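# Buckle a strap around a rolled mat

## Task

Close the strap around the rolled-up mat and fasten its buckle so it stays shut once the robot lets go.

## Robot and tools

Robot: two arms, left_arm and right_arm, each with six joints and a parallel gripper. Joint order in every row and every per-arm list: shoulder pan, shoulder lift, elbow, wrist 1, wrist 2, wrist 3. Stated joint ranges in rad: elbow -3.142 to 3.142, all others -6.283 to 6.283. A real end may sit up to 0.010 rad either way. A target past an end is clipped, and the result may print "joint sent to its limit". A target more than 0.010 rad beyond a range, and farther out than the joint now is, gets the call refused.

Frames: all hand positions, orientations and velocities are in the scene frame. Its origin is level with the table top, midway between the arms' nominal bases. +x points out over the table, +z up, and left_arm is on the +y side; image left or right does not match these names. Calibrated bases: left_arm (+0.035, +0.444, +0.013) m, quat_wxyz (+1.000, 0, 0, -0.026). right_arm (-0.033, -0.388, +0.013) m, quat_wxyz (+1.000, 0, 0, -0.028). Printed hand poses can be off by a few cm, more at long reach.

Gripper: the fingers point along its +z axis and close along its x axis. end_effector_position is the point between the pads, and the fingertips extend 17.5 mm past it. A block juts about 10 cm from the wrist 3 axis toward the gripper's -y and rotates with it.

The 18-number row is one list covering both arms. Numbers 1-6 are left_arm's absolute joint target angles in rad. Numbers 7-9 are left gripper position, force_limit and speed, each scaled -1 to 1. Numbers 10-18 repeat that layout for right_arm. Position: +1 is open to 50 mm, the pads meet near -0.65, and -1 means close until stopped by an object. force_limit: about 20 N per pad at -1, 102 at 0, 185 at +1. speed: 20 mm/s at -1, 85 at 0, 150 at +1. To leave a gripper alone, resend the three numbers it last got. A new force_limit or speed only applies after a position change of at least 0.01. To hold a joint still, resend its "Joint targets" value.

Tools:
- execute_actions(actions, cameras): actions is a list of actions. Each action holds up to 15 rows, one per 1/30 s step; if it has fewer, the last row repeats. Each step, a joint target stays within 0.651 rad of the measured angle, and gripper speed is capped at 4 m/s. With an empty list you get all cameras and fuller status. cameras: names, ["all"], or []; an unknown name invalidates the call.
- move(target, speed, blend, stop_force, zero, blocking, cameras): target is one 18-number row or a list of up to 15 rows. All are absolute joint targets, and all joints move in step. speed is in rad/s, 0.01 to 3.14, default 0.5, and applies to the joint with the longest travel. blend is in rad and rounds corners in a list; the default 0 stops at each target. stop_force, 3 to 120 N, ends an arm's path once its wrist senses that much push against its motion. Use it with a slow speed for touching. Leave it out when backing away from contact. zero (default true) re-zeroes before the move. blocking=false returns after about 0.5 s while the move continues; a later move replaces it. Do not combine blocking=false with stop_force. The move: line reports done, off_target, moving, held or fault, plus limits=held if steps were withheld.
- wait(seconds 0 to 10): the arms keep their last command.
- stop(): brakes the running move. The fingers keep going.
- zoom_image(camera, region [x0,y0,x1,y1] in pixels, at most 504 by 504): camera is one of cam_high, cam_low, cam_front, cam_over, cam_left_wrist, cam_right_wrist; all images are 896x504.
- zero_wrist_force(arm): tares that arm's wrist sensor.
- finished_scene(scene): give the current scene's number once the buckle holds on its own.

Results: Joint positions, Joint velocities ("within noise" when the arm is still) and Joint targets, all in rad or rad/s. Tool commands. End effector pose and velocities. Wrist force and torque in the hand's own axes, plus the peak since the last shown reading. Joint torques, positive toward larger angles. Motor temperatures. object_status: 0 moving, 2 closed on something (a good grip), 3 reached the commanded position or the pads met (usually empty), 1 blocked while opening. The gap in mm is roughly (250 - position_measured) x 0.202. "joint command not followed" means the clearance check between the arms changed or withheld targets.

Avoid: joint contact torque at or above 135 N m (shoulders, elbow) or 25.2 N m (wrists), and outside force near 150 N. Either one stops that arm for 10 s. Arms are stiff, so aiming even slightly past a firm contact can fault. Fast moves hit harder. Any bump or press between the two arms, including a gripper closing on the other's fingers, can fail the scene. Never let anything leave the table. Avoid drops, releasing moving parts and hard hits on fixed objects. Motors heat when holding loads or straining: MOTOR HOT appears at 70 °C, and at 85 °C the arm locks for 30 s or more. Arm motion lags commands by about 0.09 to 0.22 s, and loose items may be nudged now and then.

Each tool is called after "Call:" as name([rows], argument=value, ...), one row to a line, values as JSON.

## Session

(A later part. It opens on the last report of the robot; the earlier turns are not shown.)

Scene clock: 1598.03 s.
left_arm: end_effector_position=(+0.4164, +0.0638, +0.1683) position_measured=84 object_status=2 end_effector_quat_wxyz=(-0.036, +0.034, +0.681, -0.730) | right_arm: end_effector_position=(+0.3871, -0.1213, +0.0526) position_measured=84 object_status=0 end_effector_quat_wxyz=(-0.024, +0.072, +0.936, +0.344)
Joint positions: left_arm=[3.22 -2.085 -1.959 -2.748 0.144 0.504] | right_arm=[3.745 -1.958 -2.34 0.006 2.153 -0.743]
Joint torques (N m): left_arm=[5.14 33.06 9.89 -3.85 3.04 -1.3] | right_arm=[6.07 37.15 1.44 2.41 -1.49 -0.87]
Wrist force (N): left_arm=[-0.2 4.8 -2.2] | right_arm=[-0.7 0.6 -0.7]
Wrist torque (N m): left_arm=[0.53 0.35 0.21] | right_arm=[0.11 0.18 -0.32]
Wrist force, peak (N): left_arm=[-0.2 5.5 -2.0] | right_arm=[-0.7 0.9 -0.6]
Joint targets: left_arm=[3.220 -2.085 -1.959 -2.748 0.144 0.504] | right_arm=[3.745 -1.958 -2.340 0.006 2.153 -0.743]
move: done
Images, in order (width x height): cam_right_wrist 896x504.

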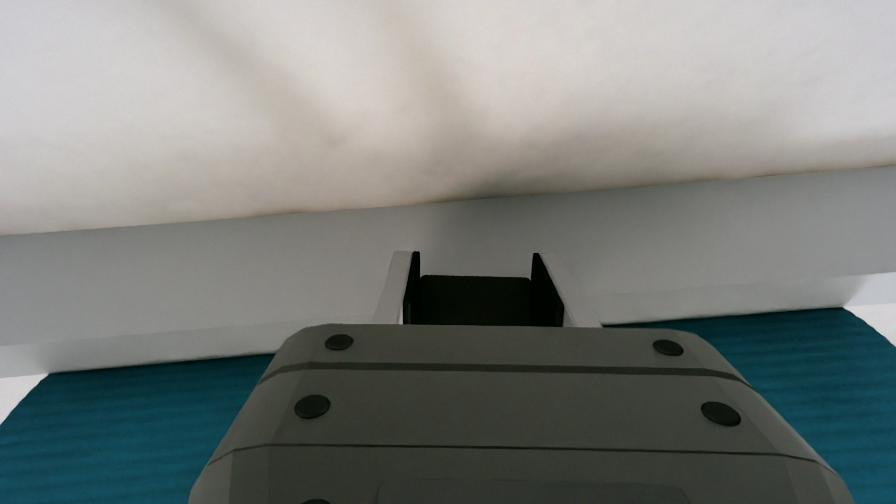

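Call:
move([
  [3.2198,-2.0852,-1.9593,-2.7477,0.1437,0.5043,-1,-0.4,-1,3.6960,-1.8639,-2.3794,-0.0273,2.1313,-0.8437,-1,-1,-1],
  [3.2198,-2.0852,-1.9593,-2.7477,0.1437,0.5043,-1,-0.4,-1,3.6302,-1.7017,-2.3450,-0.2628,2.1582,-0.9152,-1,-1,-1],
], speed=0.1, blend=[0.03,0], stop_force=12, cameras=["cam_right_wrist","cam_front","cam_over"])

Call:
zoom_image(camera="cam_front", region=[440, 170, 660, 370])

Scene clock: 1651.20 s.
left_arm: end_effector_position=(+0.4164, +0.0638, +0.1683) position_measured=84 object_status=2 end_effector_quat_wxyz=(-0.036, +0.034, +0.681, -0.730) | right_arm: end_effector_position=(+0.3928, -0.1799, +0.1288) position_measured=84 object_status=2 end_effector_quat_wxyz=(+0.017, +0.047, +0.938, +0.342)
Joint positions: left_arm=[3.22 -2.085 -1.959 -2.748 0.144 0.504] | right_arm=[3.63 -1.702 -2.345 -0.263 2.158 -0.915]
Joint torques (N m): left_arm=[5.09 31.05 10.81 -3.8 3.03 -1.32] | right_arm=[4.83 12.51 6.45 3.08 -1.88 1.05]
Wrist force (N): left_arm=[-0.2 5.3 -2.0] | right_arm=[-0.1 2.5 1.8]
Wrist torque (N m): left_arm=[0.56 0.35 0.21] | right_arm=[0.29 0.21 -0.23]
Wrist force, peak (N): left_arm=[-0.2 5.5 -2.0] | right_arm=[-0.3 3.5 1.4]
Joint targets: left_arm=[3.220 -2.085 -1.959 -2.748 0.144 0.504] | right_arm=[3.630 -1.702 -2.345 -0.263 2.158 -0.915]
move: done
Images, in order (width x height): cam_front 896x504, cam_over 896x504, cam_right_wrist 896x504.

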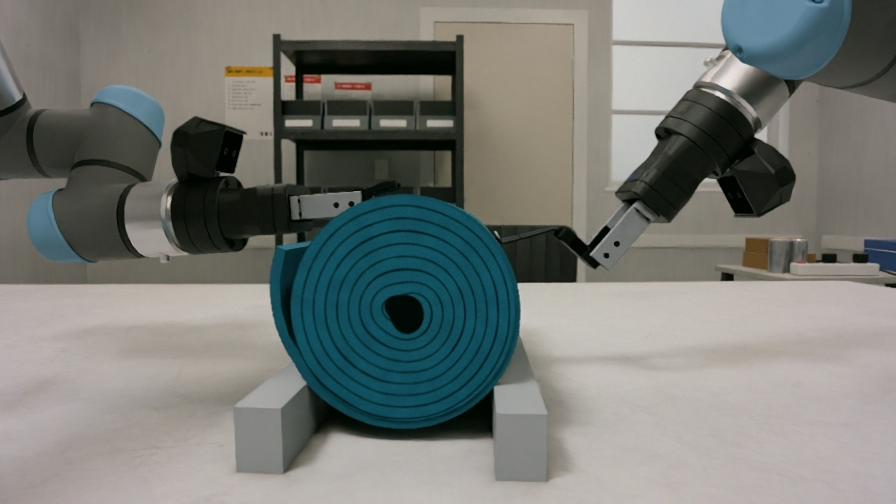

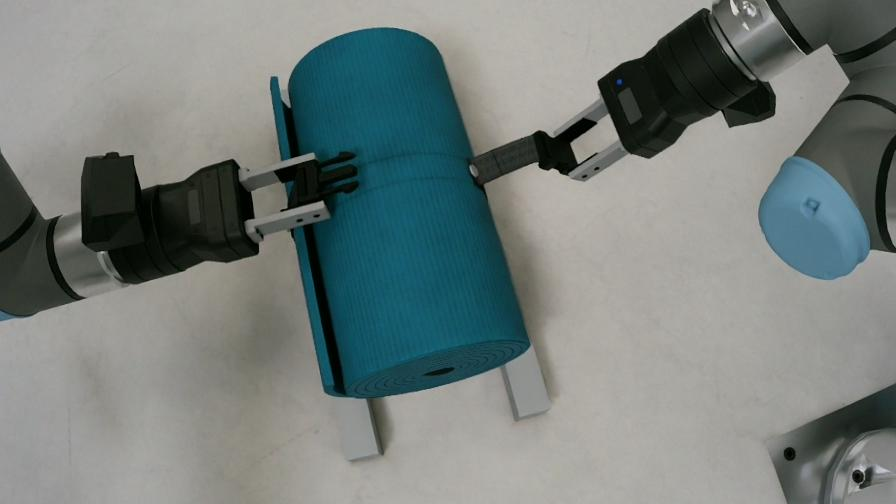

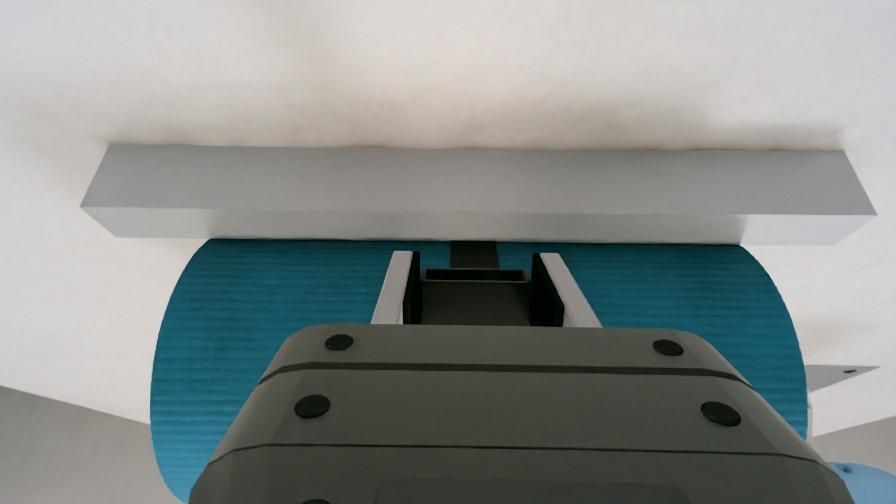

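Scaled by 2.291.

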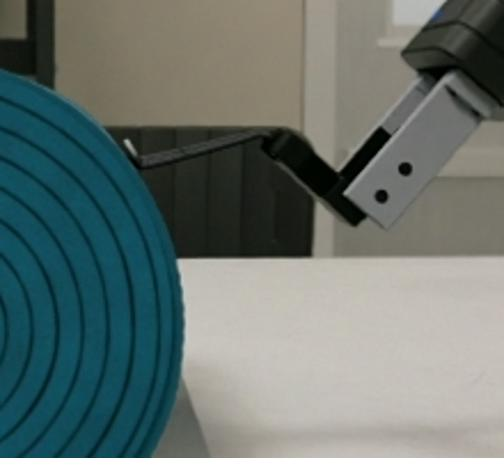

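Call:
move([
  [3.2198,-2.0852,-1.9593,-2.7477,0.1437,0.5043,-1,-0.4,-1,3.6393,-1.5889,-2.2846,-0.4304,2.1546,-0.9052,-1,-1,-1],
  [3.2198,-2.0852,-1.9593,-2.7477,0.1437,0.5043,-1,-0.4,-1,3.7151,-1.5379,-2.1965,-0.5255,2.1230,-0.8234,-1,-1,-1],
], speed=0.1, blend=[0.03,0], stop_force=12, cameras=["cam_right_wrist","cam_front","cam_over"])

Call:
zoom_image(camera="cam_front", region=[400, 120, 620, 320])

Scene clock: 1660.07 s.
left_arm: end_effector_position=(+0.4164, +0.0638, +0.1683) position_measured=84 object_status=2 end_effector_quat_wxyz=(-0.036, +0.034, +0.681, -0.730) | right_arm: end_effector_position=(+0.3978, -0.1396, +0.2261) position_measured=84 object_status=2 end_effector_quat_wxyz=(+0.017, +0.047, +0.938, +0.342)
Joint positions: left_arm=[3.22 -2.085 -1.959 -2.748 0.144 0.504] | right_arm=[3.715 -1.538 -2.196 -0.525 2.123 -0.823]
Joint torques (N m): left_arm=[5.47 30.23 10.82 -3.63 2.99 -1.15] | right_arm=[-7.93 10.16 13.1 3.94 3.8 -1.32]
Wrist force (N): left_arm=[-0.1 5.0 -2.2] | right_arm=[0.1 0.1 1.4]
Wrist torque (N m): left_arm=[0.55 0.33 0.22] | right_arm=[0.25 0.17 -0.24]
Wrist force, peak (N): left_arm=[0.0 5.5 -2.2] | right_arm=[0.0 2.6 2.3]
Joint targets: left_arm=[3.220 -2.085 -1.959 -2.748 0.144 0.504] | right_arm=[3.715 -1.538 -2.196 -0.526 2.123 -0.823]
move: done
Images, in order (width x height): cam_front 896x504, cam_over 896x504, cam_right_wrist 896x504.

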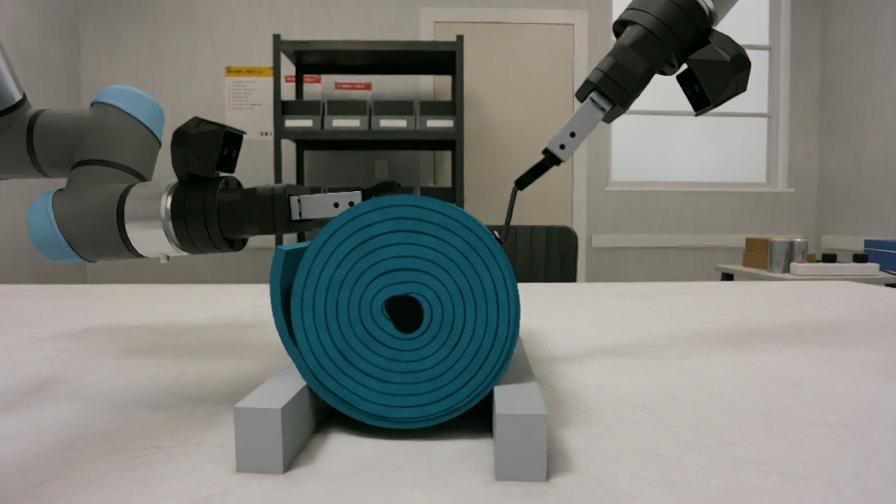

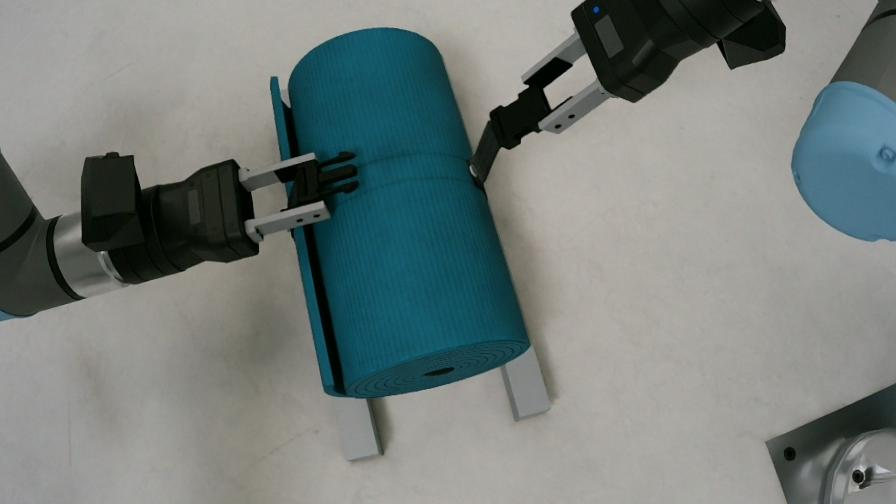

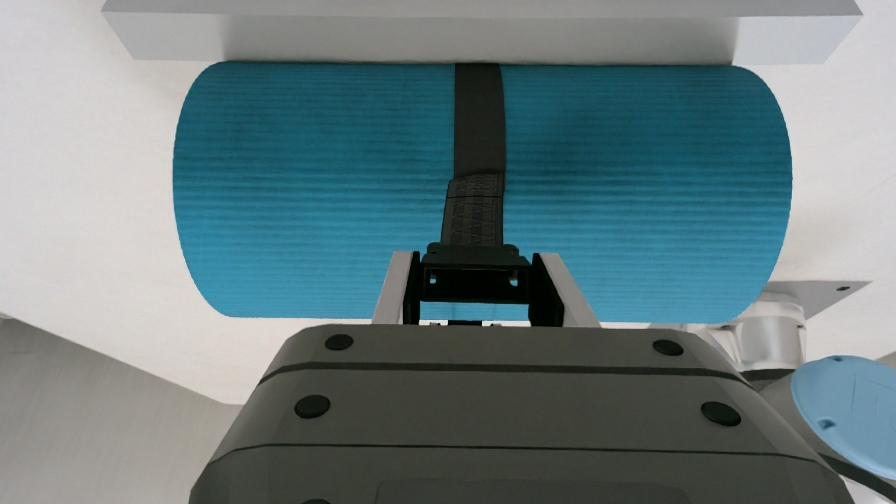

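Scaled by 2.291.

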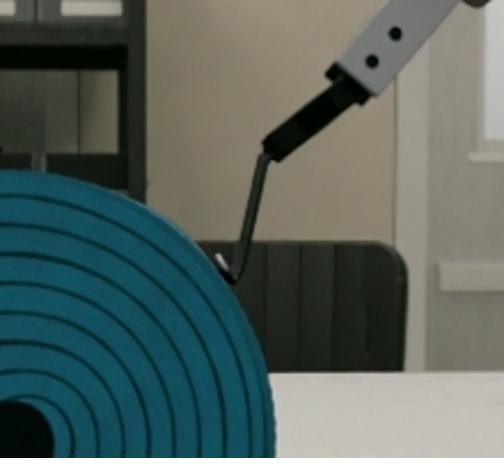

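Call:
move([
  [3.2198,-2.0852,-1.9593,-2.7477,0.1437,0.5043,-1,-0.4,-1,3.8084,-1.5625,-2.1331,-0.5156,2.0801,-0.7273,-1,-1,-1],
  [3.2198,-2.0852,-1.9593,-2.7477,0.1437,0.5043,-1,-0.4,-1,3.8939,-1.6381,-2.0915,-0.4422,2.0376,-0.6434,-1,-1,-1],
], speed=0.1, blend=[0.03,0], stop_force=12, cameras=["cam_right_wrist","cam_front","cam_over"])

Call:
zoom_image(camera="cam_front", region=[340, 100, 560, 300])

Scene clock: 1668.03 s.
left_arm: end_effector_position=(+0.4164, +0.0638, +0.1683) position_measured=84 object_status=2 end_effector_quat_wxyz=(-0.036, +0.034, +0.681, -0.730) | right_arm: end_effector_position=(+0.4068, -0.0420, +0.2346) position_measured=84 object_status=2 end_effector_quat_wxyz=(+0.017, +0.047, +0.938, +0.342)
Joint positions: left_arm=[3.22 -2.085 -1.959 -2.748 0.144 0.504] | right_arm=[3.894 -1.638 -2.091 -0.442 2.038 -0.643]
Joint torques (N m): left_arm=[5.84 30.75 10.8 -3.54 3.02 -0.83] | right_arm=[-6.58 35.59 13.92 4.01 3.96 -0.76]
Wrist force (N): left_arm=[-0.1 5.2 -1.9] | right_arm=[-0.4 -2.4 0.2]
Wrist torque (N m): left_arm=[0.59 0.34 0.21] | right_arm=[0.16 0.18 -0.21]
Wrist force, peak (N): left_arm=[-0.1 5.4 -2.1] | right_arm=[-0.4 -2.8 0.3]
Joint targets: left_arm=[3.220 -2.085 -1.959 -2.748 0.144 0.504] | right_arm=[3.894 -1.638 -2.092 -0.442 2.038 -0.643]
move: done
Images, in order (width x height): cam_front 896x504, cam_over 896x504, cam_right_wrist 896x504.

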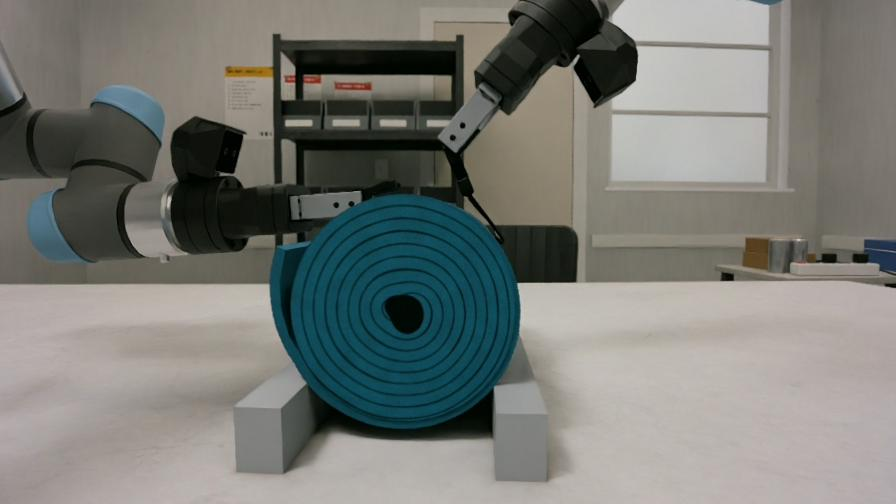

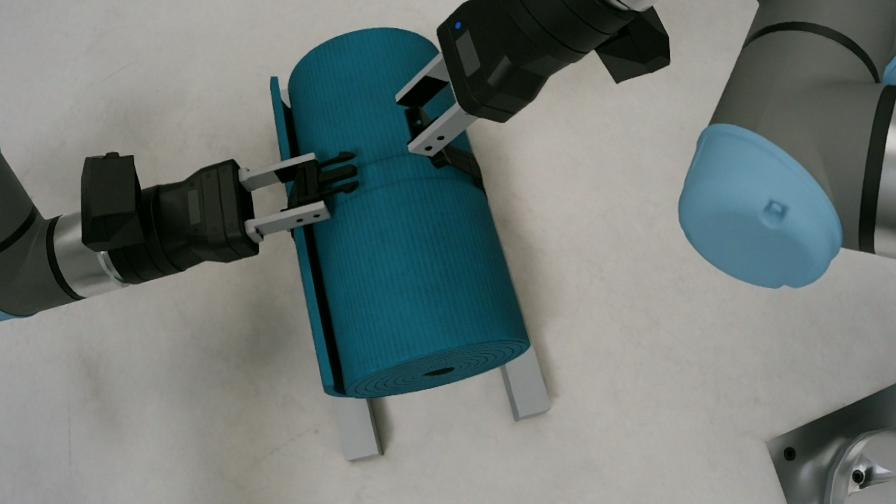

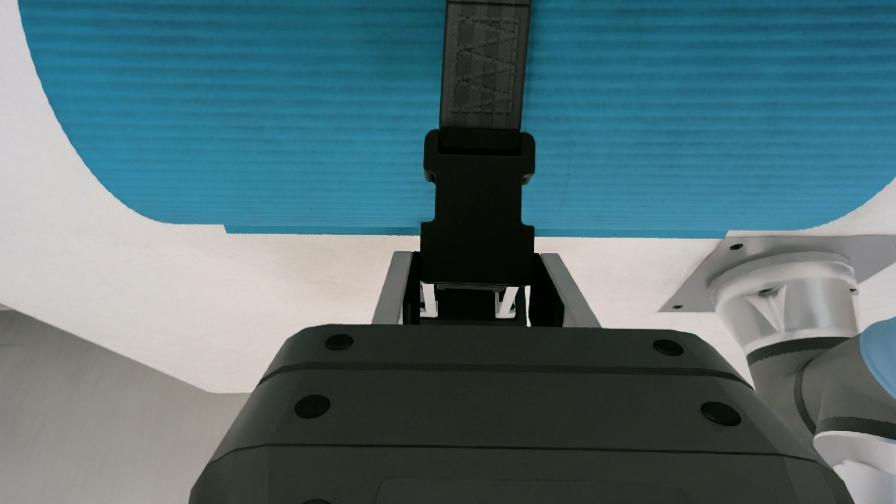

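Scaled by 2.291.

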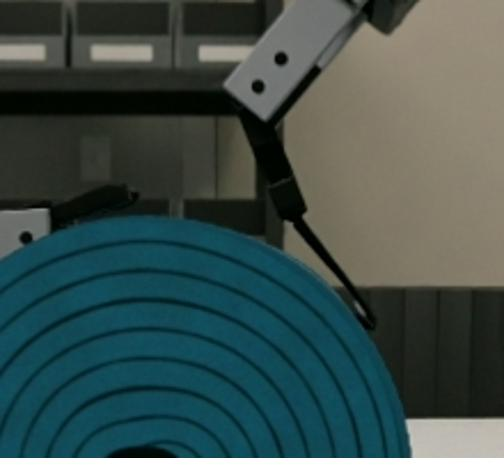

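Call:
move([
  [3.2198,-2.0852,-1.9593,-2.7477,0.1437,0.5043,-1,-0.4,-1,3.9294,-1.7080,-2.0908,-0.3581,2.0191,-0.6098,-1,-1,-1],
], speed=0.1, stop_force=10, cameras=["cam_right_wrist","cam_front","cam_over"])

Call:
zoom_image(camera="cam_front", region=[340, 100, 560, 300])

Scene clock: 1680.67 s.
left_arm: end_effector_position=(+0.4164, +0.0638, +0.1683) position_measured=84 object_status=2 end_effector_quat_wxyz=(-0.036, +0.034, +0.681, -0.730) | right_arm: end_effector_position=(+0.4098, -0.0184, +0.2108) position_measured=84 object_status=2 end_effector_quat_wxyz=(+0.017, +0.047, +0.938, +0.342)
Joint positions: left_arm=[3.22 -2.085 -1.959 -2.748 0.144 0.504] | right_arm=[3.929 -1.708 -2.091 -0.358 2.019 -0.61]
Joint torques (N m): left_arm=[5.3 29.71 11.63 -3.69 2.87 -1.03] | right_arm=[-6.97 36.51 28.46 4.08 3.48 -0.88]
Wrist force (N): left_arm=[-0.1 5.2 -2.2] | right_arm=[-0.7 0.2 -1.3]
Wrist torque (N m): left_arm=[0.55 0.35 0.21] | right_arm=[0.15 0.20 -0.27]
Wrist force, peak (N): left_arm=[-0.1 5.5 -2.1] | right_arm=[-0.4 -2.9 0.4]
Joint targets: left_arm=[3.220 -2.085 -1.959 -2.748 0.144 0.504] | right_arm=[3.929 -1.708 -2.091 -0.358 2.019 -0.610]
move: done
Images, in order (width x height): cam_front 896x504, cam_over 896x504, cam_right_wrist 896x504.

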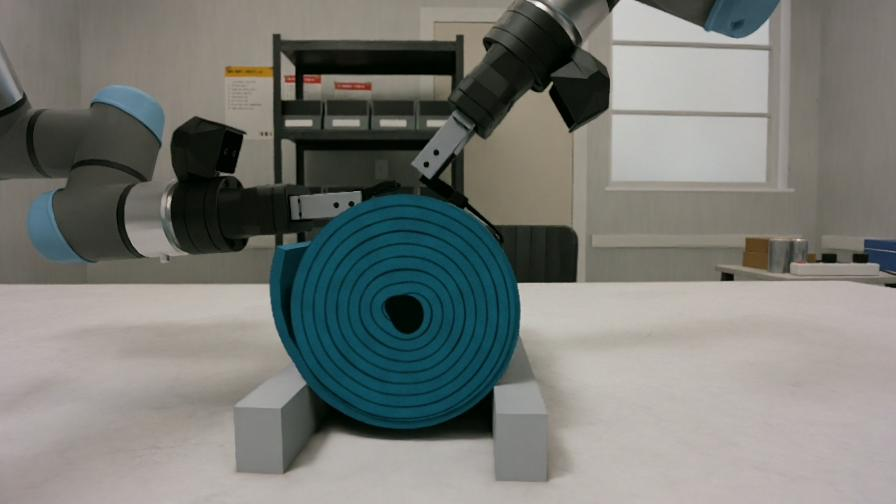

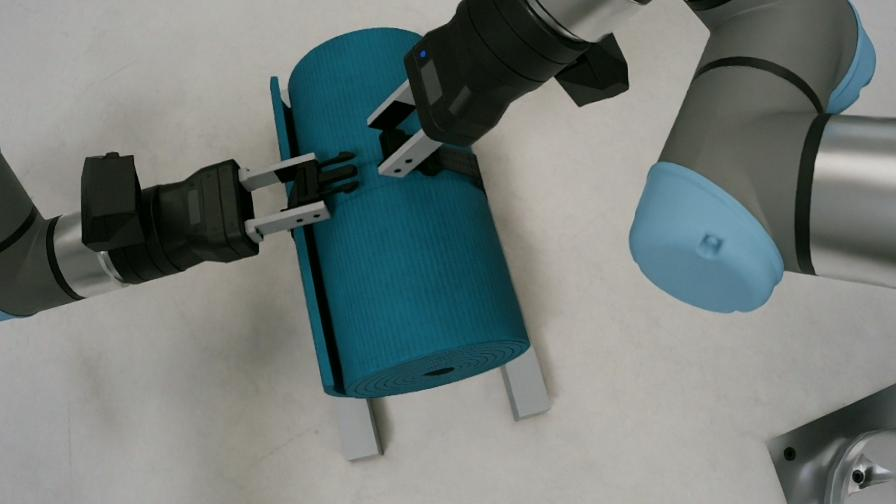

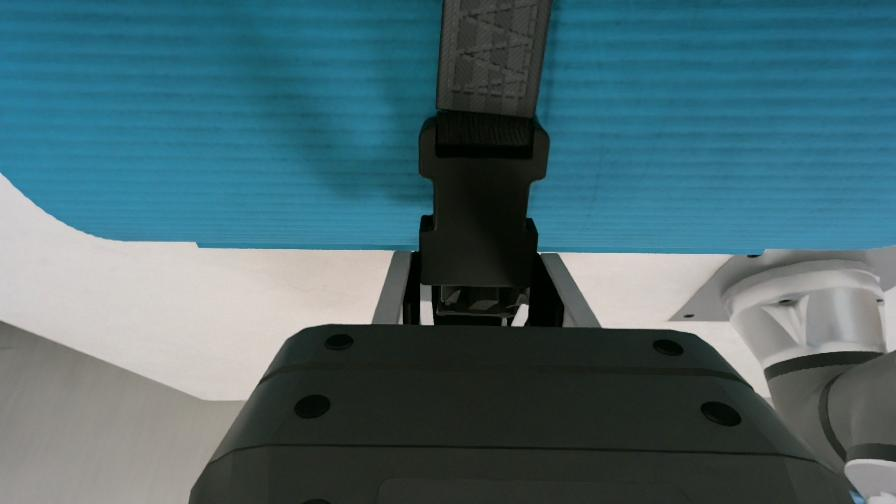

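Scaled by 2.291.

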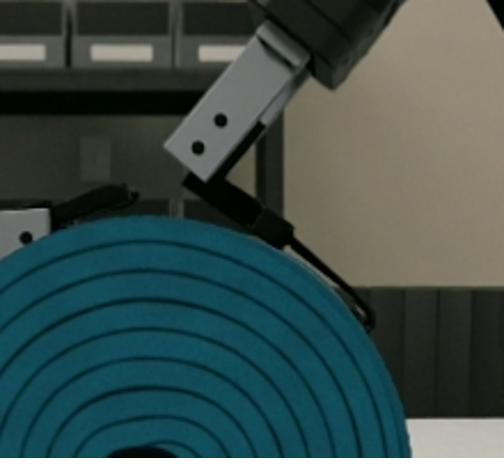

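Call:
move([
  [3.2198,-2.0852,-1.9593,-2.7477,0.1437,0.5043,-1,-0.4,-1,4.0278,-1.7039,-1.9298,-0.7359,1.8164,-0.5984,-1,-1,-1],
], speed=0.1, stop_force=12, cameras=["cam_right_wrist","cam_front","cam_over"])

Call:
zoom_image(camera="cam_front", region=[340, 100, 560, 300])

Scene clock: 1716.87 s.
left_arm: end_effector_position=(+0.4164, +0.0638, +0.1683) position_measured=84 object_status=2 end_effector_quat_wxyz=(-0.036, +0.034, +0.681, -0.730) | right_arm: end_effector_position=(+0.4104, -0.0070, +0.2080) position_measured=84 object_status=2 end_effector_quat_wxyz=(+0.010, +0.049, +0.977, +0.208)
Joint positions: left_arm=[3.22 -2.085 -1.959 -2.748 0.144 0.504] | right_arm=[4.028 -1.704 -1.93 -0.736 1.816 -0.598]
Joint torques (N m): left_arm=[5.08 29.59 12.21 -3.68 2.74 -0.71] | right_arm=[-5.69 36.27 14.77 4.3 3.56 -0.41]
Wrist force (N): left_arm=[-0.1 5.2 -2.0] | right_arm=[-0.2 -2.4 0.7]
Wrist torque (N m): left_arm=[0.58 0.34 0.22] | right_arm=[0.05 0.02 -0.12]
Wrist force, peak (N): left_arm=[0.0 5.6 -2.1] | right_arm=[-0.1 -2.7 0.7]
Joint targets: left_arm=[3.220 -2.085 -1.959 -2.748 0.144 0.504] | right_arm=[4.028 -1.704 -1.930 -0.736 1.816 -0.598]
move: done
Images, in order (width x height): cam_front 896x504, cam_over 896x504, cam_right_wrist 896x504.

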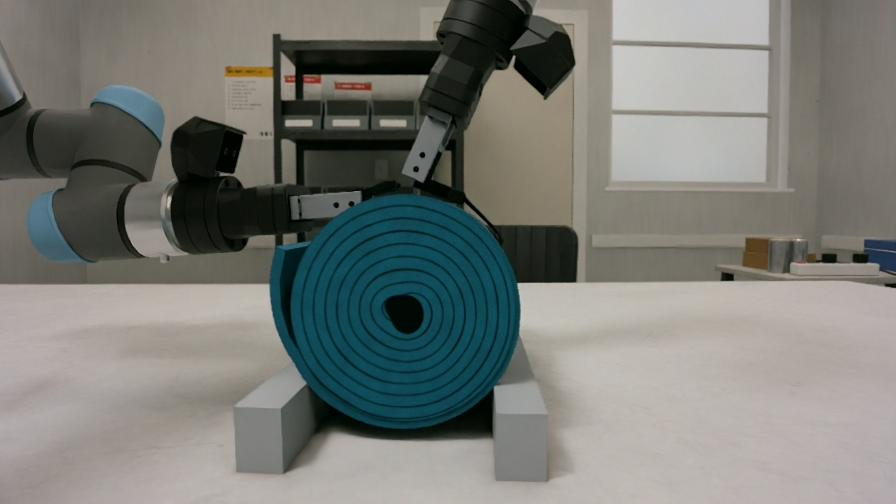

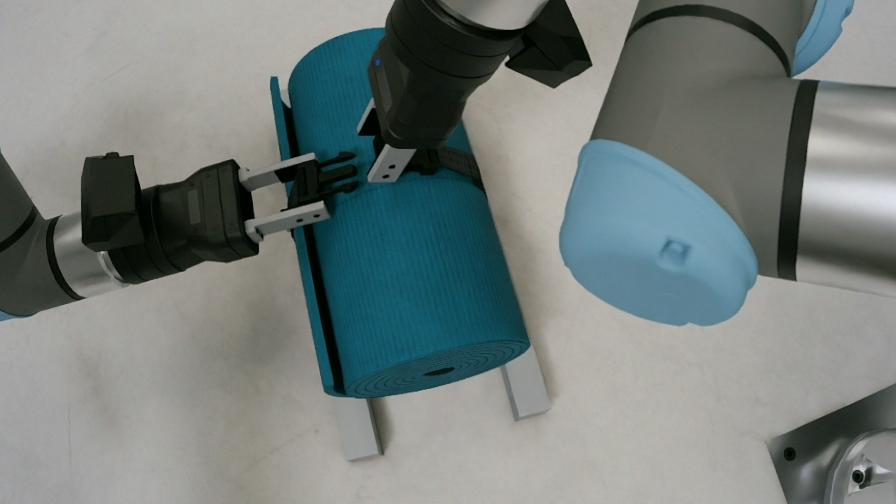

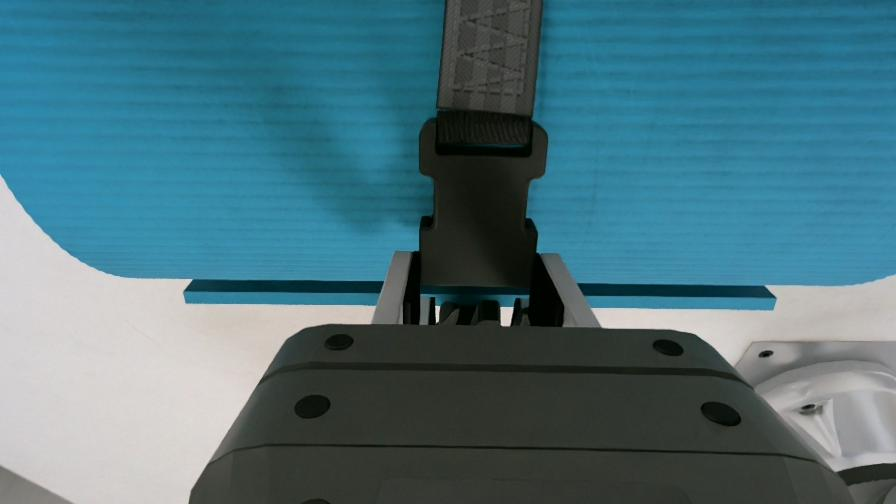

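Scaled by 2.291.

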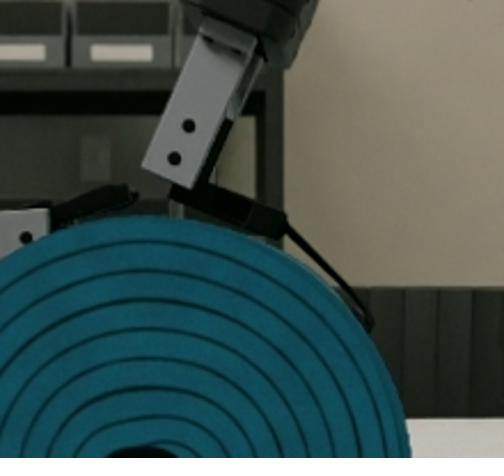

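Call:
move([
  [3.2198,-2.0852,-1.9593,-2.7477,0.1437,0.5043,-1,-0.4,-1,4.1120,-1.7712,-1.7447,-1.0777,1.6445,-0.5521,-1,-1,-1],
], speed=0.1, stop_force=10, cameras=["cam_right_wrist","cam_front","cam_over","cam_left_wrist"])

Call:
zoom_image(camera="cam_front", region=[340, 100, 560, 300])

Call:
zoom_image(camera="cam_over", region=[270, 80, 490, 260])

Scene clock: 1725.50 s.
left_arm: end_effector_position=(+0.4164, +0.0638, +0.1683) position_measured=84 object_status=2 end_effector_quat_wxyz=(-0.036, +0.034, +0.681, -0.730) | right_arm: end_effector_position=(+0.4109, +0.0012, +0.2035) position_measured=84 object_status=2 end_effector_quat_wxyz=(+0.003, +0.050, +0.996, +0.070)
Joint positions: left_arm=[3.22 -2.085 -1.959 -2.748 0.144 0.504] | right_arm=[4.112 -1.771 -1.745 -1.078 1.645 -0.552]
Joint torques (N m): left_arm=[4.22 29.12 12.84 -3.84 2.67 -0.46] | right_arm=[-5.79 43.8 16 3.91 3.2 -0.83]
Wrist force (N): left_arm=[0.1 5.0 -2.1] | right_arm=[0.1 -2.6 1.3]
Wrist torque (N m): left_arm=[0.56 0.30 0.21] | right_arm=[0.04 -0.06 0.06]
Wrist force, peak (N): left_arm=[-0.2 5.5 -2.2] | right_arm=[0.2 -2.8 1.4]
Joint targets: left_arm=[3.220 -2.085 -1.959 -2.748 0.144 0.504] | right_arm=[4.112 -1.771 -1.745 -1.078 1.645 -0.552]
move: done
Images, in order (width x height): cam_front 896x504, cam_over 896x504, cam_left_wrist 896x504, cam_right_wrist 896x504.

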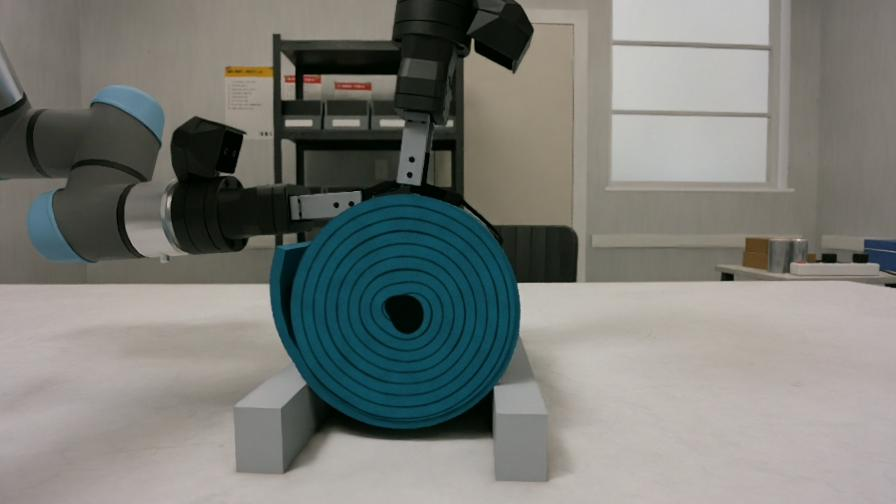

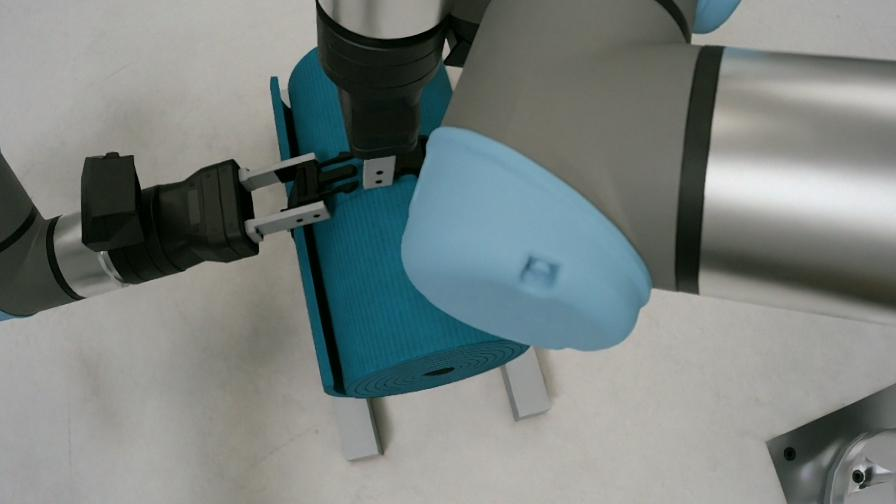

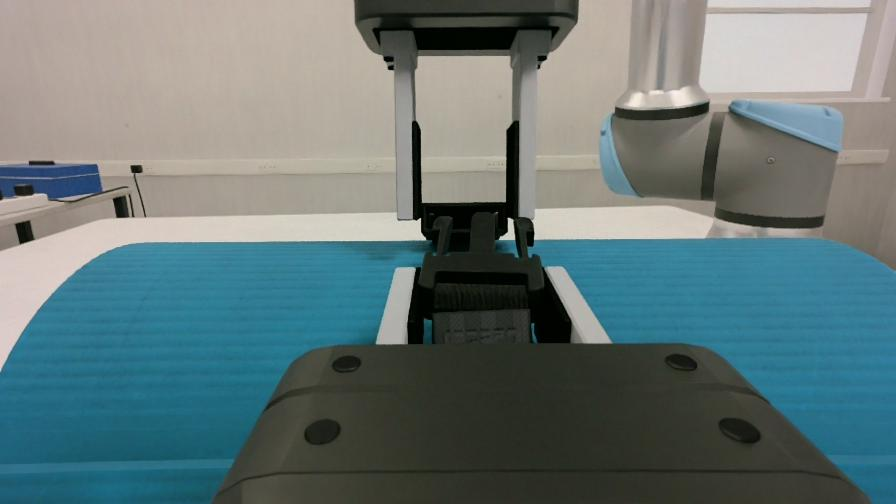

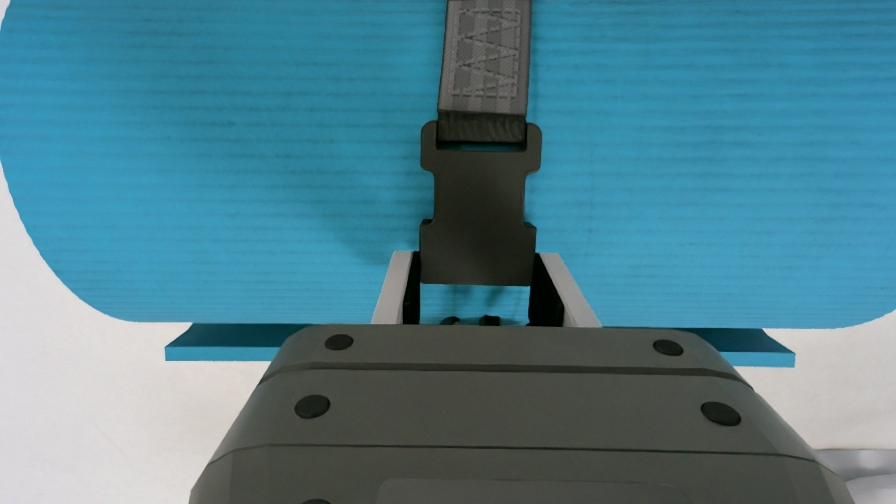

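Scaled by 2.291.

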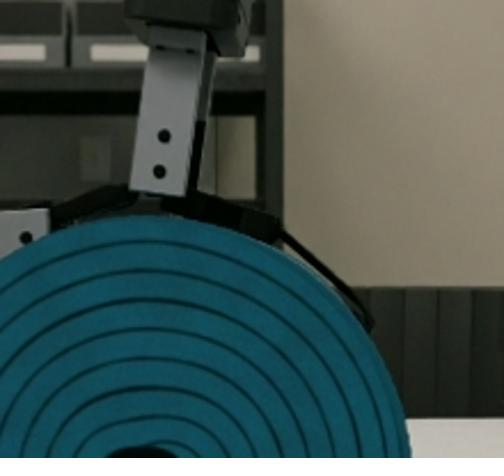

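Scaled by 2.291.

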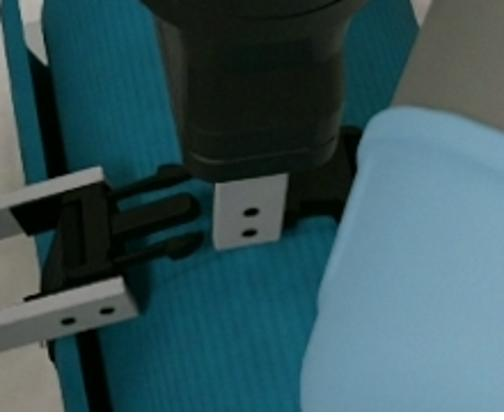

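Call:
zoom_image(camera="cam_left_wrist", region=[370, 170, 570, 350])

Call:
zoom_image(camera="cam_front", region=[350, 170, 470, 230])

Scaled by 2.520.

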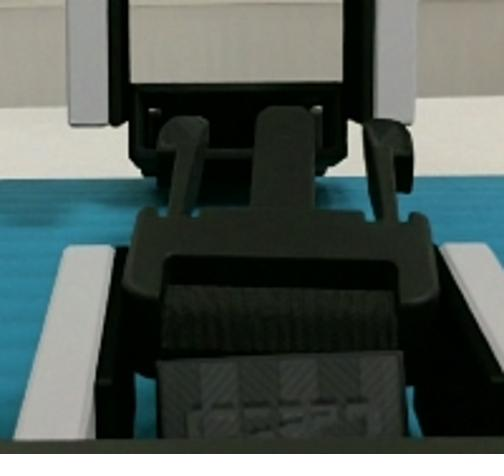

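Scaled by 4.200.

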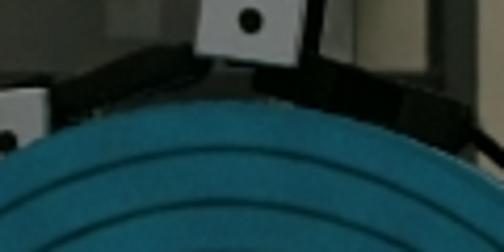

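Call:
zoom_image(camera="cam_over", region=[230, 130, 370, 260])

Call:
zoom_image(camera="cam_over", region=[340, 110, 450, 210])

Call:
zoom_image(camera="cam_right_wrist", region=[370, 90, 590, 340])

Scaled by 3.600.

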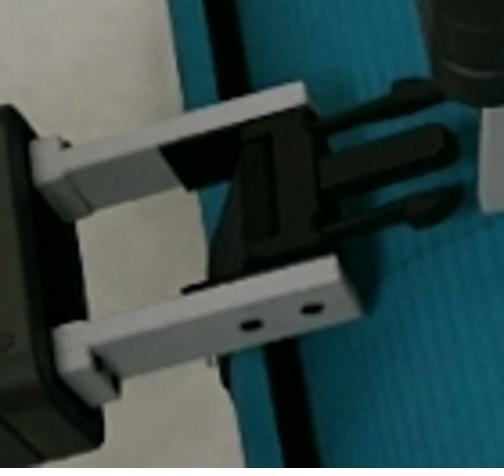

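Scaled by 4.582.

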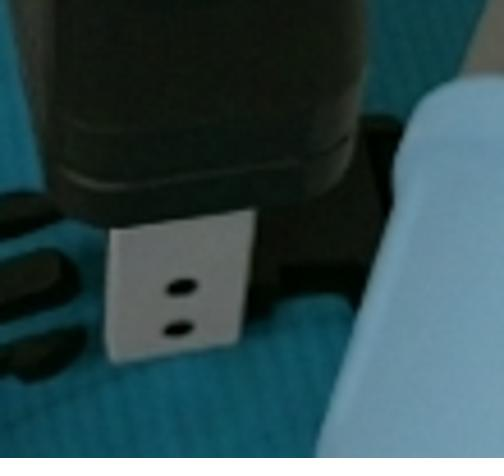

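Scaled by 2.016.

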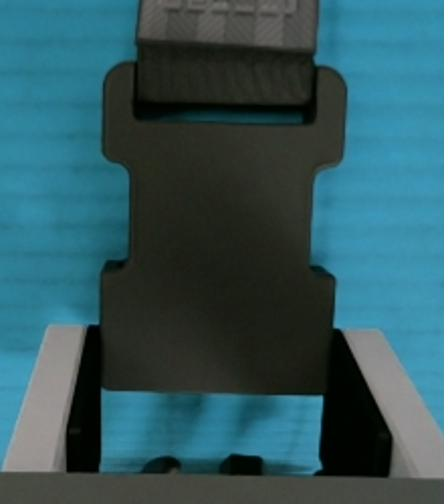

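Call:
move([
  [3.2198,-2.0852,-1.9593,-2.7477,0.1437,0.5043,-1,-0.4,-1,4.1120,-1.7712,-1.7447,-1.0777,1.6445,-0.5521,0.65,-1,-1],
], cameras=["cam_right_wrist","cam_front"])

Call:
zoom_image(camera="cam_front", region=[340, 140, 520, 260])

Scene clock: 1793.33 s.
left_arm: end_effector_position=(+0.4164, +0.0638, +0.1683) position_measured=84 object_status=2 end_effector_quat_wxyz=(-0.036, +0.034, +0.681, -0.730) | right_arm: end_effector_position=(+0.4109, +0.0012, +0.2036) position_measured=56 object_status=0 end_effector_quat_wxyz=(+0.003, +0.050, +0.996, +0.070)
Joint positions: left_arm=[3.22 -2.085 -1.959 -2.748 0.144 0.504] | right_arm=[4.112 -1.771 -1.745 -1.078 1.645 -0.552]
Joint torques (N m): left_arm=[4.27 30.16 11.98 -3.75 2.42 -0.32] | right_arm=[-5.97 38.48 16.28 2.96 1.71 -0.85]
Wrist force (N): left_arm=[-0.1 4.9 -2.0] | right_arm=[0.0 1.3 -0.8]
Wrist torque (N m): left_arm=[0.55 0.34 0.22] | right_arm=[0.19 -0.06 0.06]
Wrist force, peak (N): left_arm=[-0.2 5.4 -2.2] | right_arm=[0.2 -2.9 1.7]
Joint targets: left_arm=[3.220 -2.085 -1.959 -2.748 0.144 0.504] | right_arm=[4.112 -1.771 -1.745 -1.078 1.645 -0.552]
move: done
Images, in order (width x height): cam_front 896x504, cam_right_wrist 896x504.

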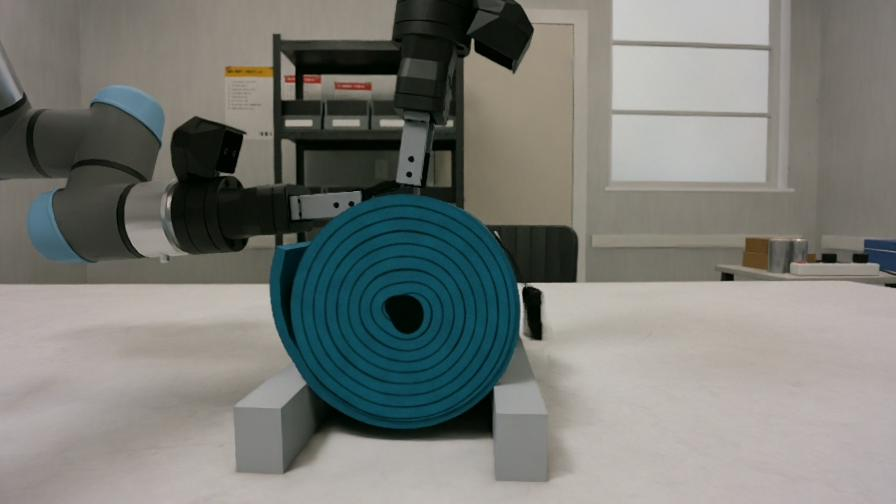

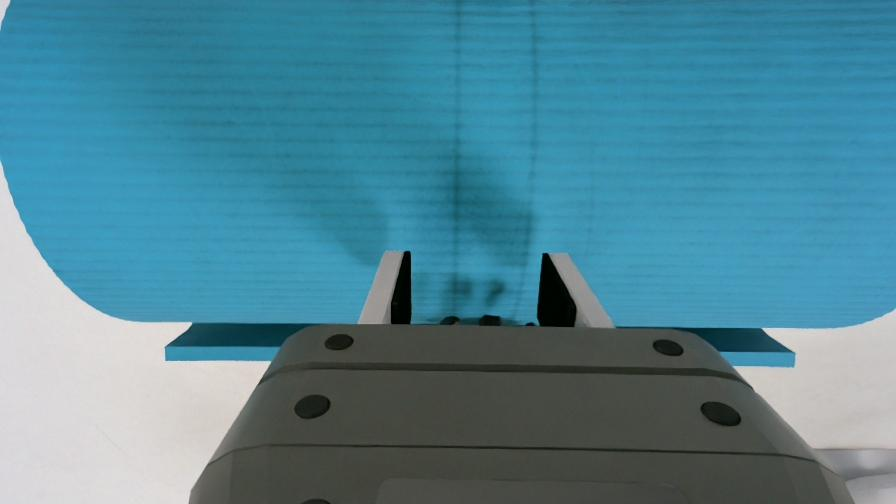

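Scaled by 2.800.

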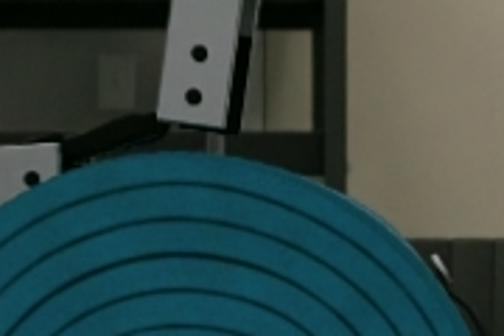

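Call:
wait(seconds=1, cameras=["cam_front","cam_over"])

Call:
zoom_image(camera="cam_front", region=[460, 210, 580, 370])

Scene clock: 1812.30 s.
left_arm: end_effector_position=(+0.4164, +0.0638, +0.1683) position_measured=84 object_status=2 end_effector_quat_wxyz=(-0.036, +0.034, +0.681, -0.730) | right_arm: end_effector_position=(+0.4109, +0.0012, +0.2035) position_measured=56 object_status=3 end_effector_quat_wxyz=(+0.003, +0.050, +0.996, +0.070)
Joint positions: left_arm=[3.22 -2.085 -1.959 -2.748 0.144 0.504] | right_arm=[4.112 -1.771 -1.745 -1.078 1.645 -0.552]
Joint torques (N m): left_arm=[5.36 30.6 13.66 -3.61 2.55 -0.2] | right_arm=[-6.69 22.95 16.84 3.08 -2.11 -0.87]
Wrist force (N): left_arm=[0.0 4.8 -2.1] | right_arm=[0.1 1.1 -0.6]
Wrist torque (N m): left_arm=[0.53 0.31 0.21] | right_arm=[0.16 -0.07 0.06]
Wrist force, peak (N): left_arm=[-0.1 5.7 -2.1] | right_arm=[0.2 1.4 -1.0]
Joint targets: left_arm=[3.220 -2.085 -1.959 -2.748 0.144 0.504] | right_arm=[4.112 -1.771 -1.745 -1.078 1.645 -0.552]
Tool commands: left_gripper/position=-1.0 left_gripper/force_limit=-0.4 left_gripper/speed=-1.0 right_gripper/position=+0.65 right_gripper/force_limit=-1.0 right_gripper/speed=-1.0
wait: 1.00 s; at rest from the start
Images, in order (width x height): cam_front 896x504, cam_over 896x504.

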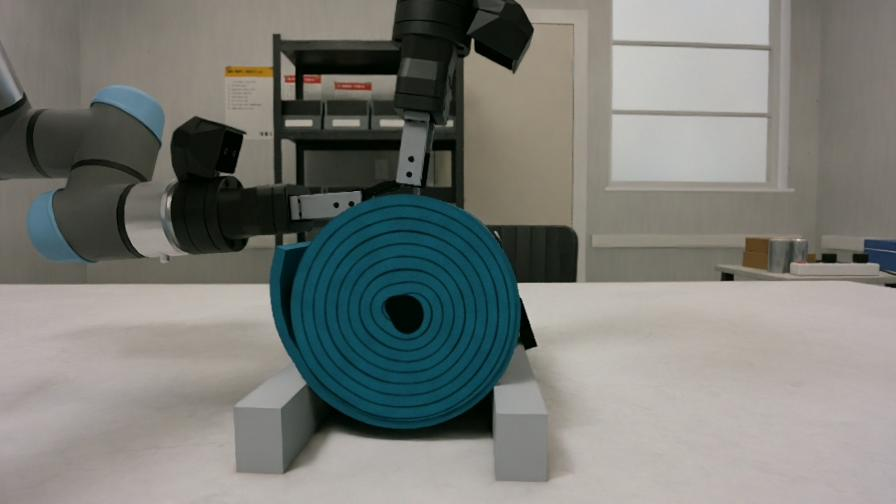

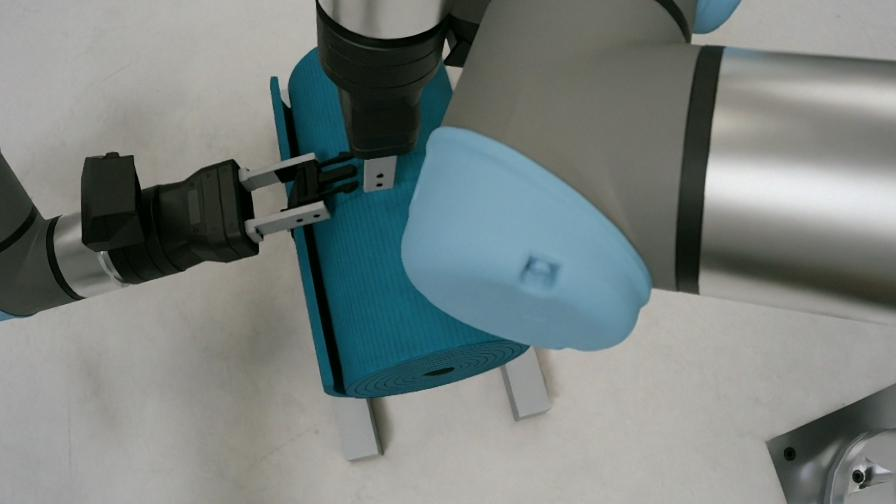

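Scaled by 3.150.

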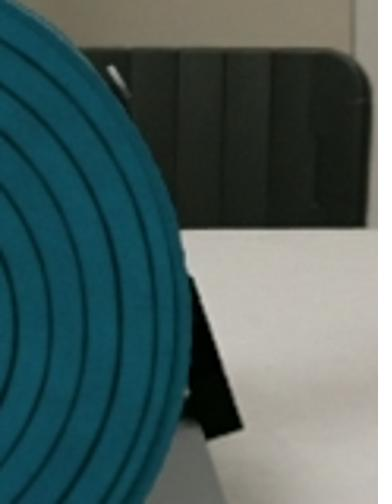

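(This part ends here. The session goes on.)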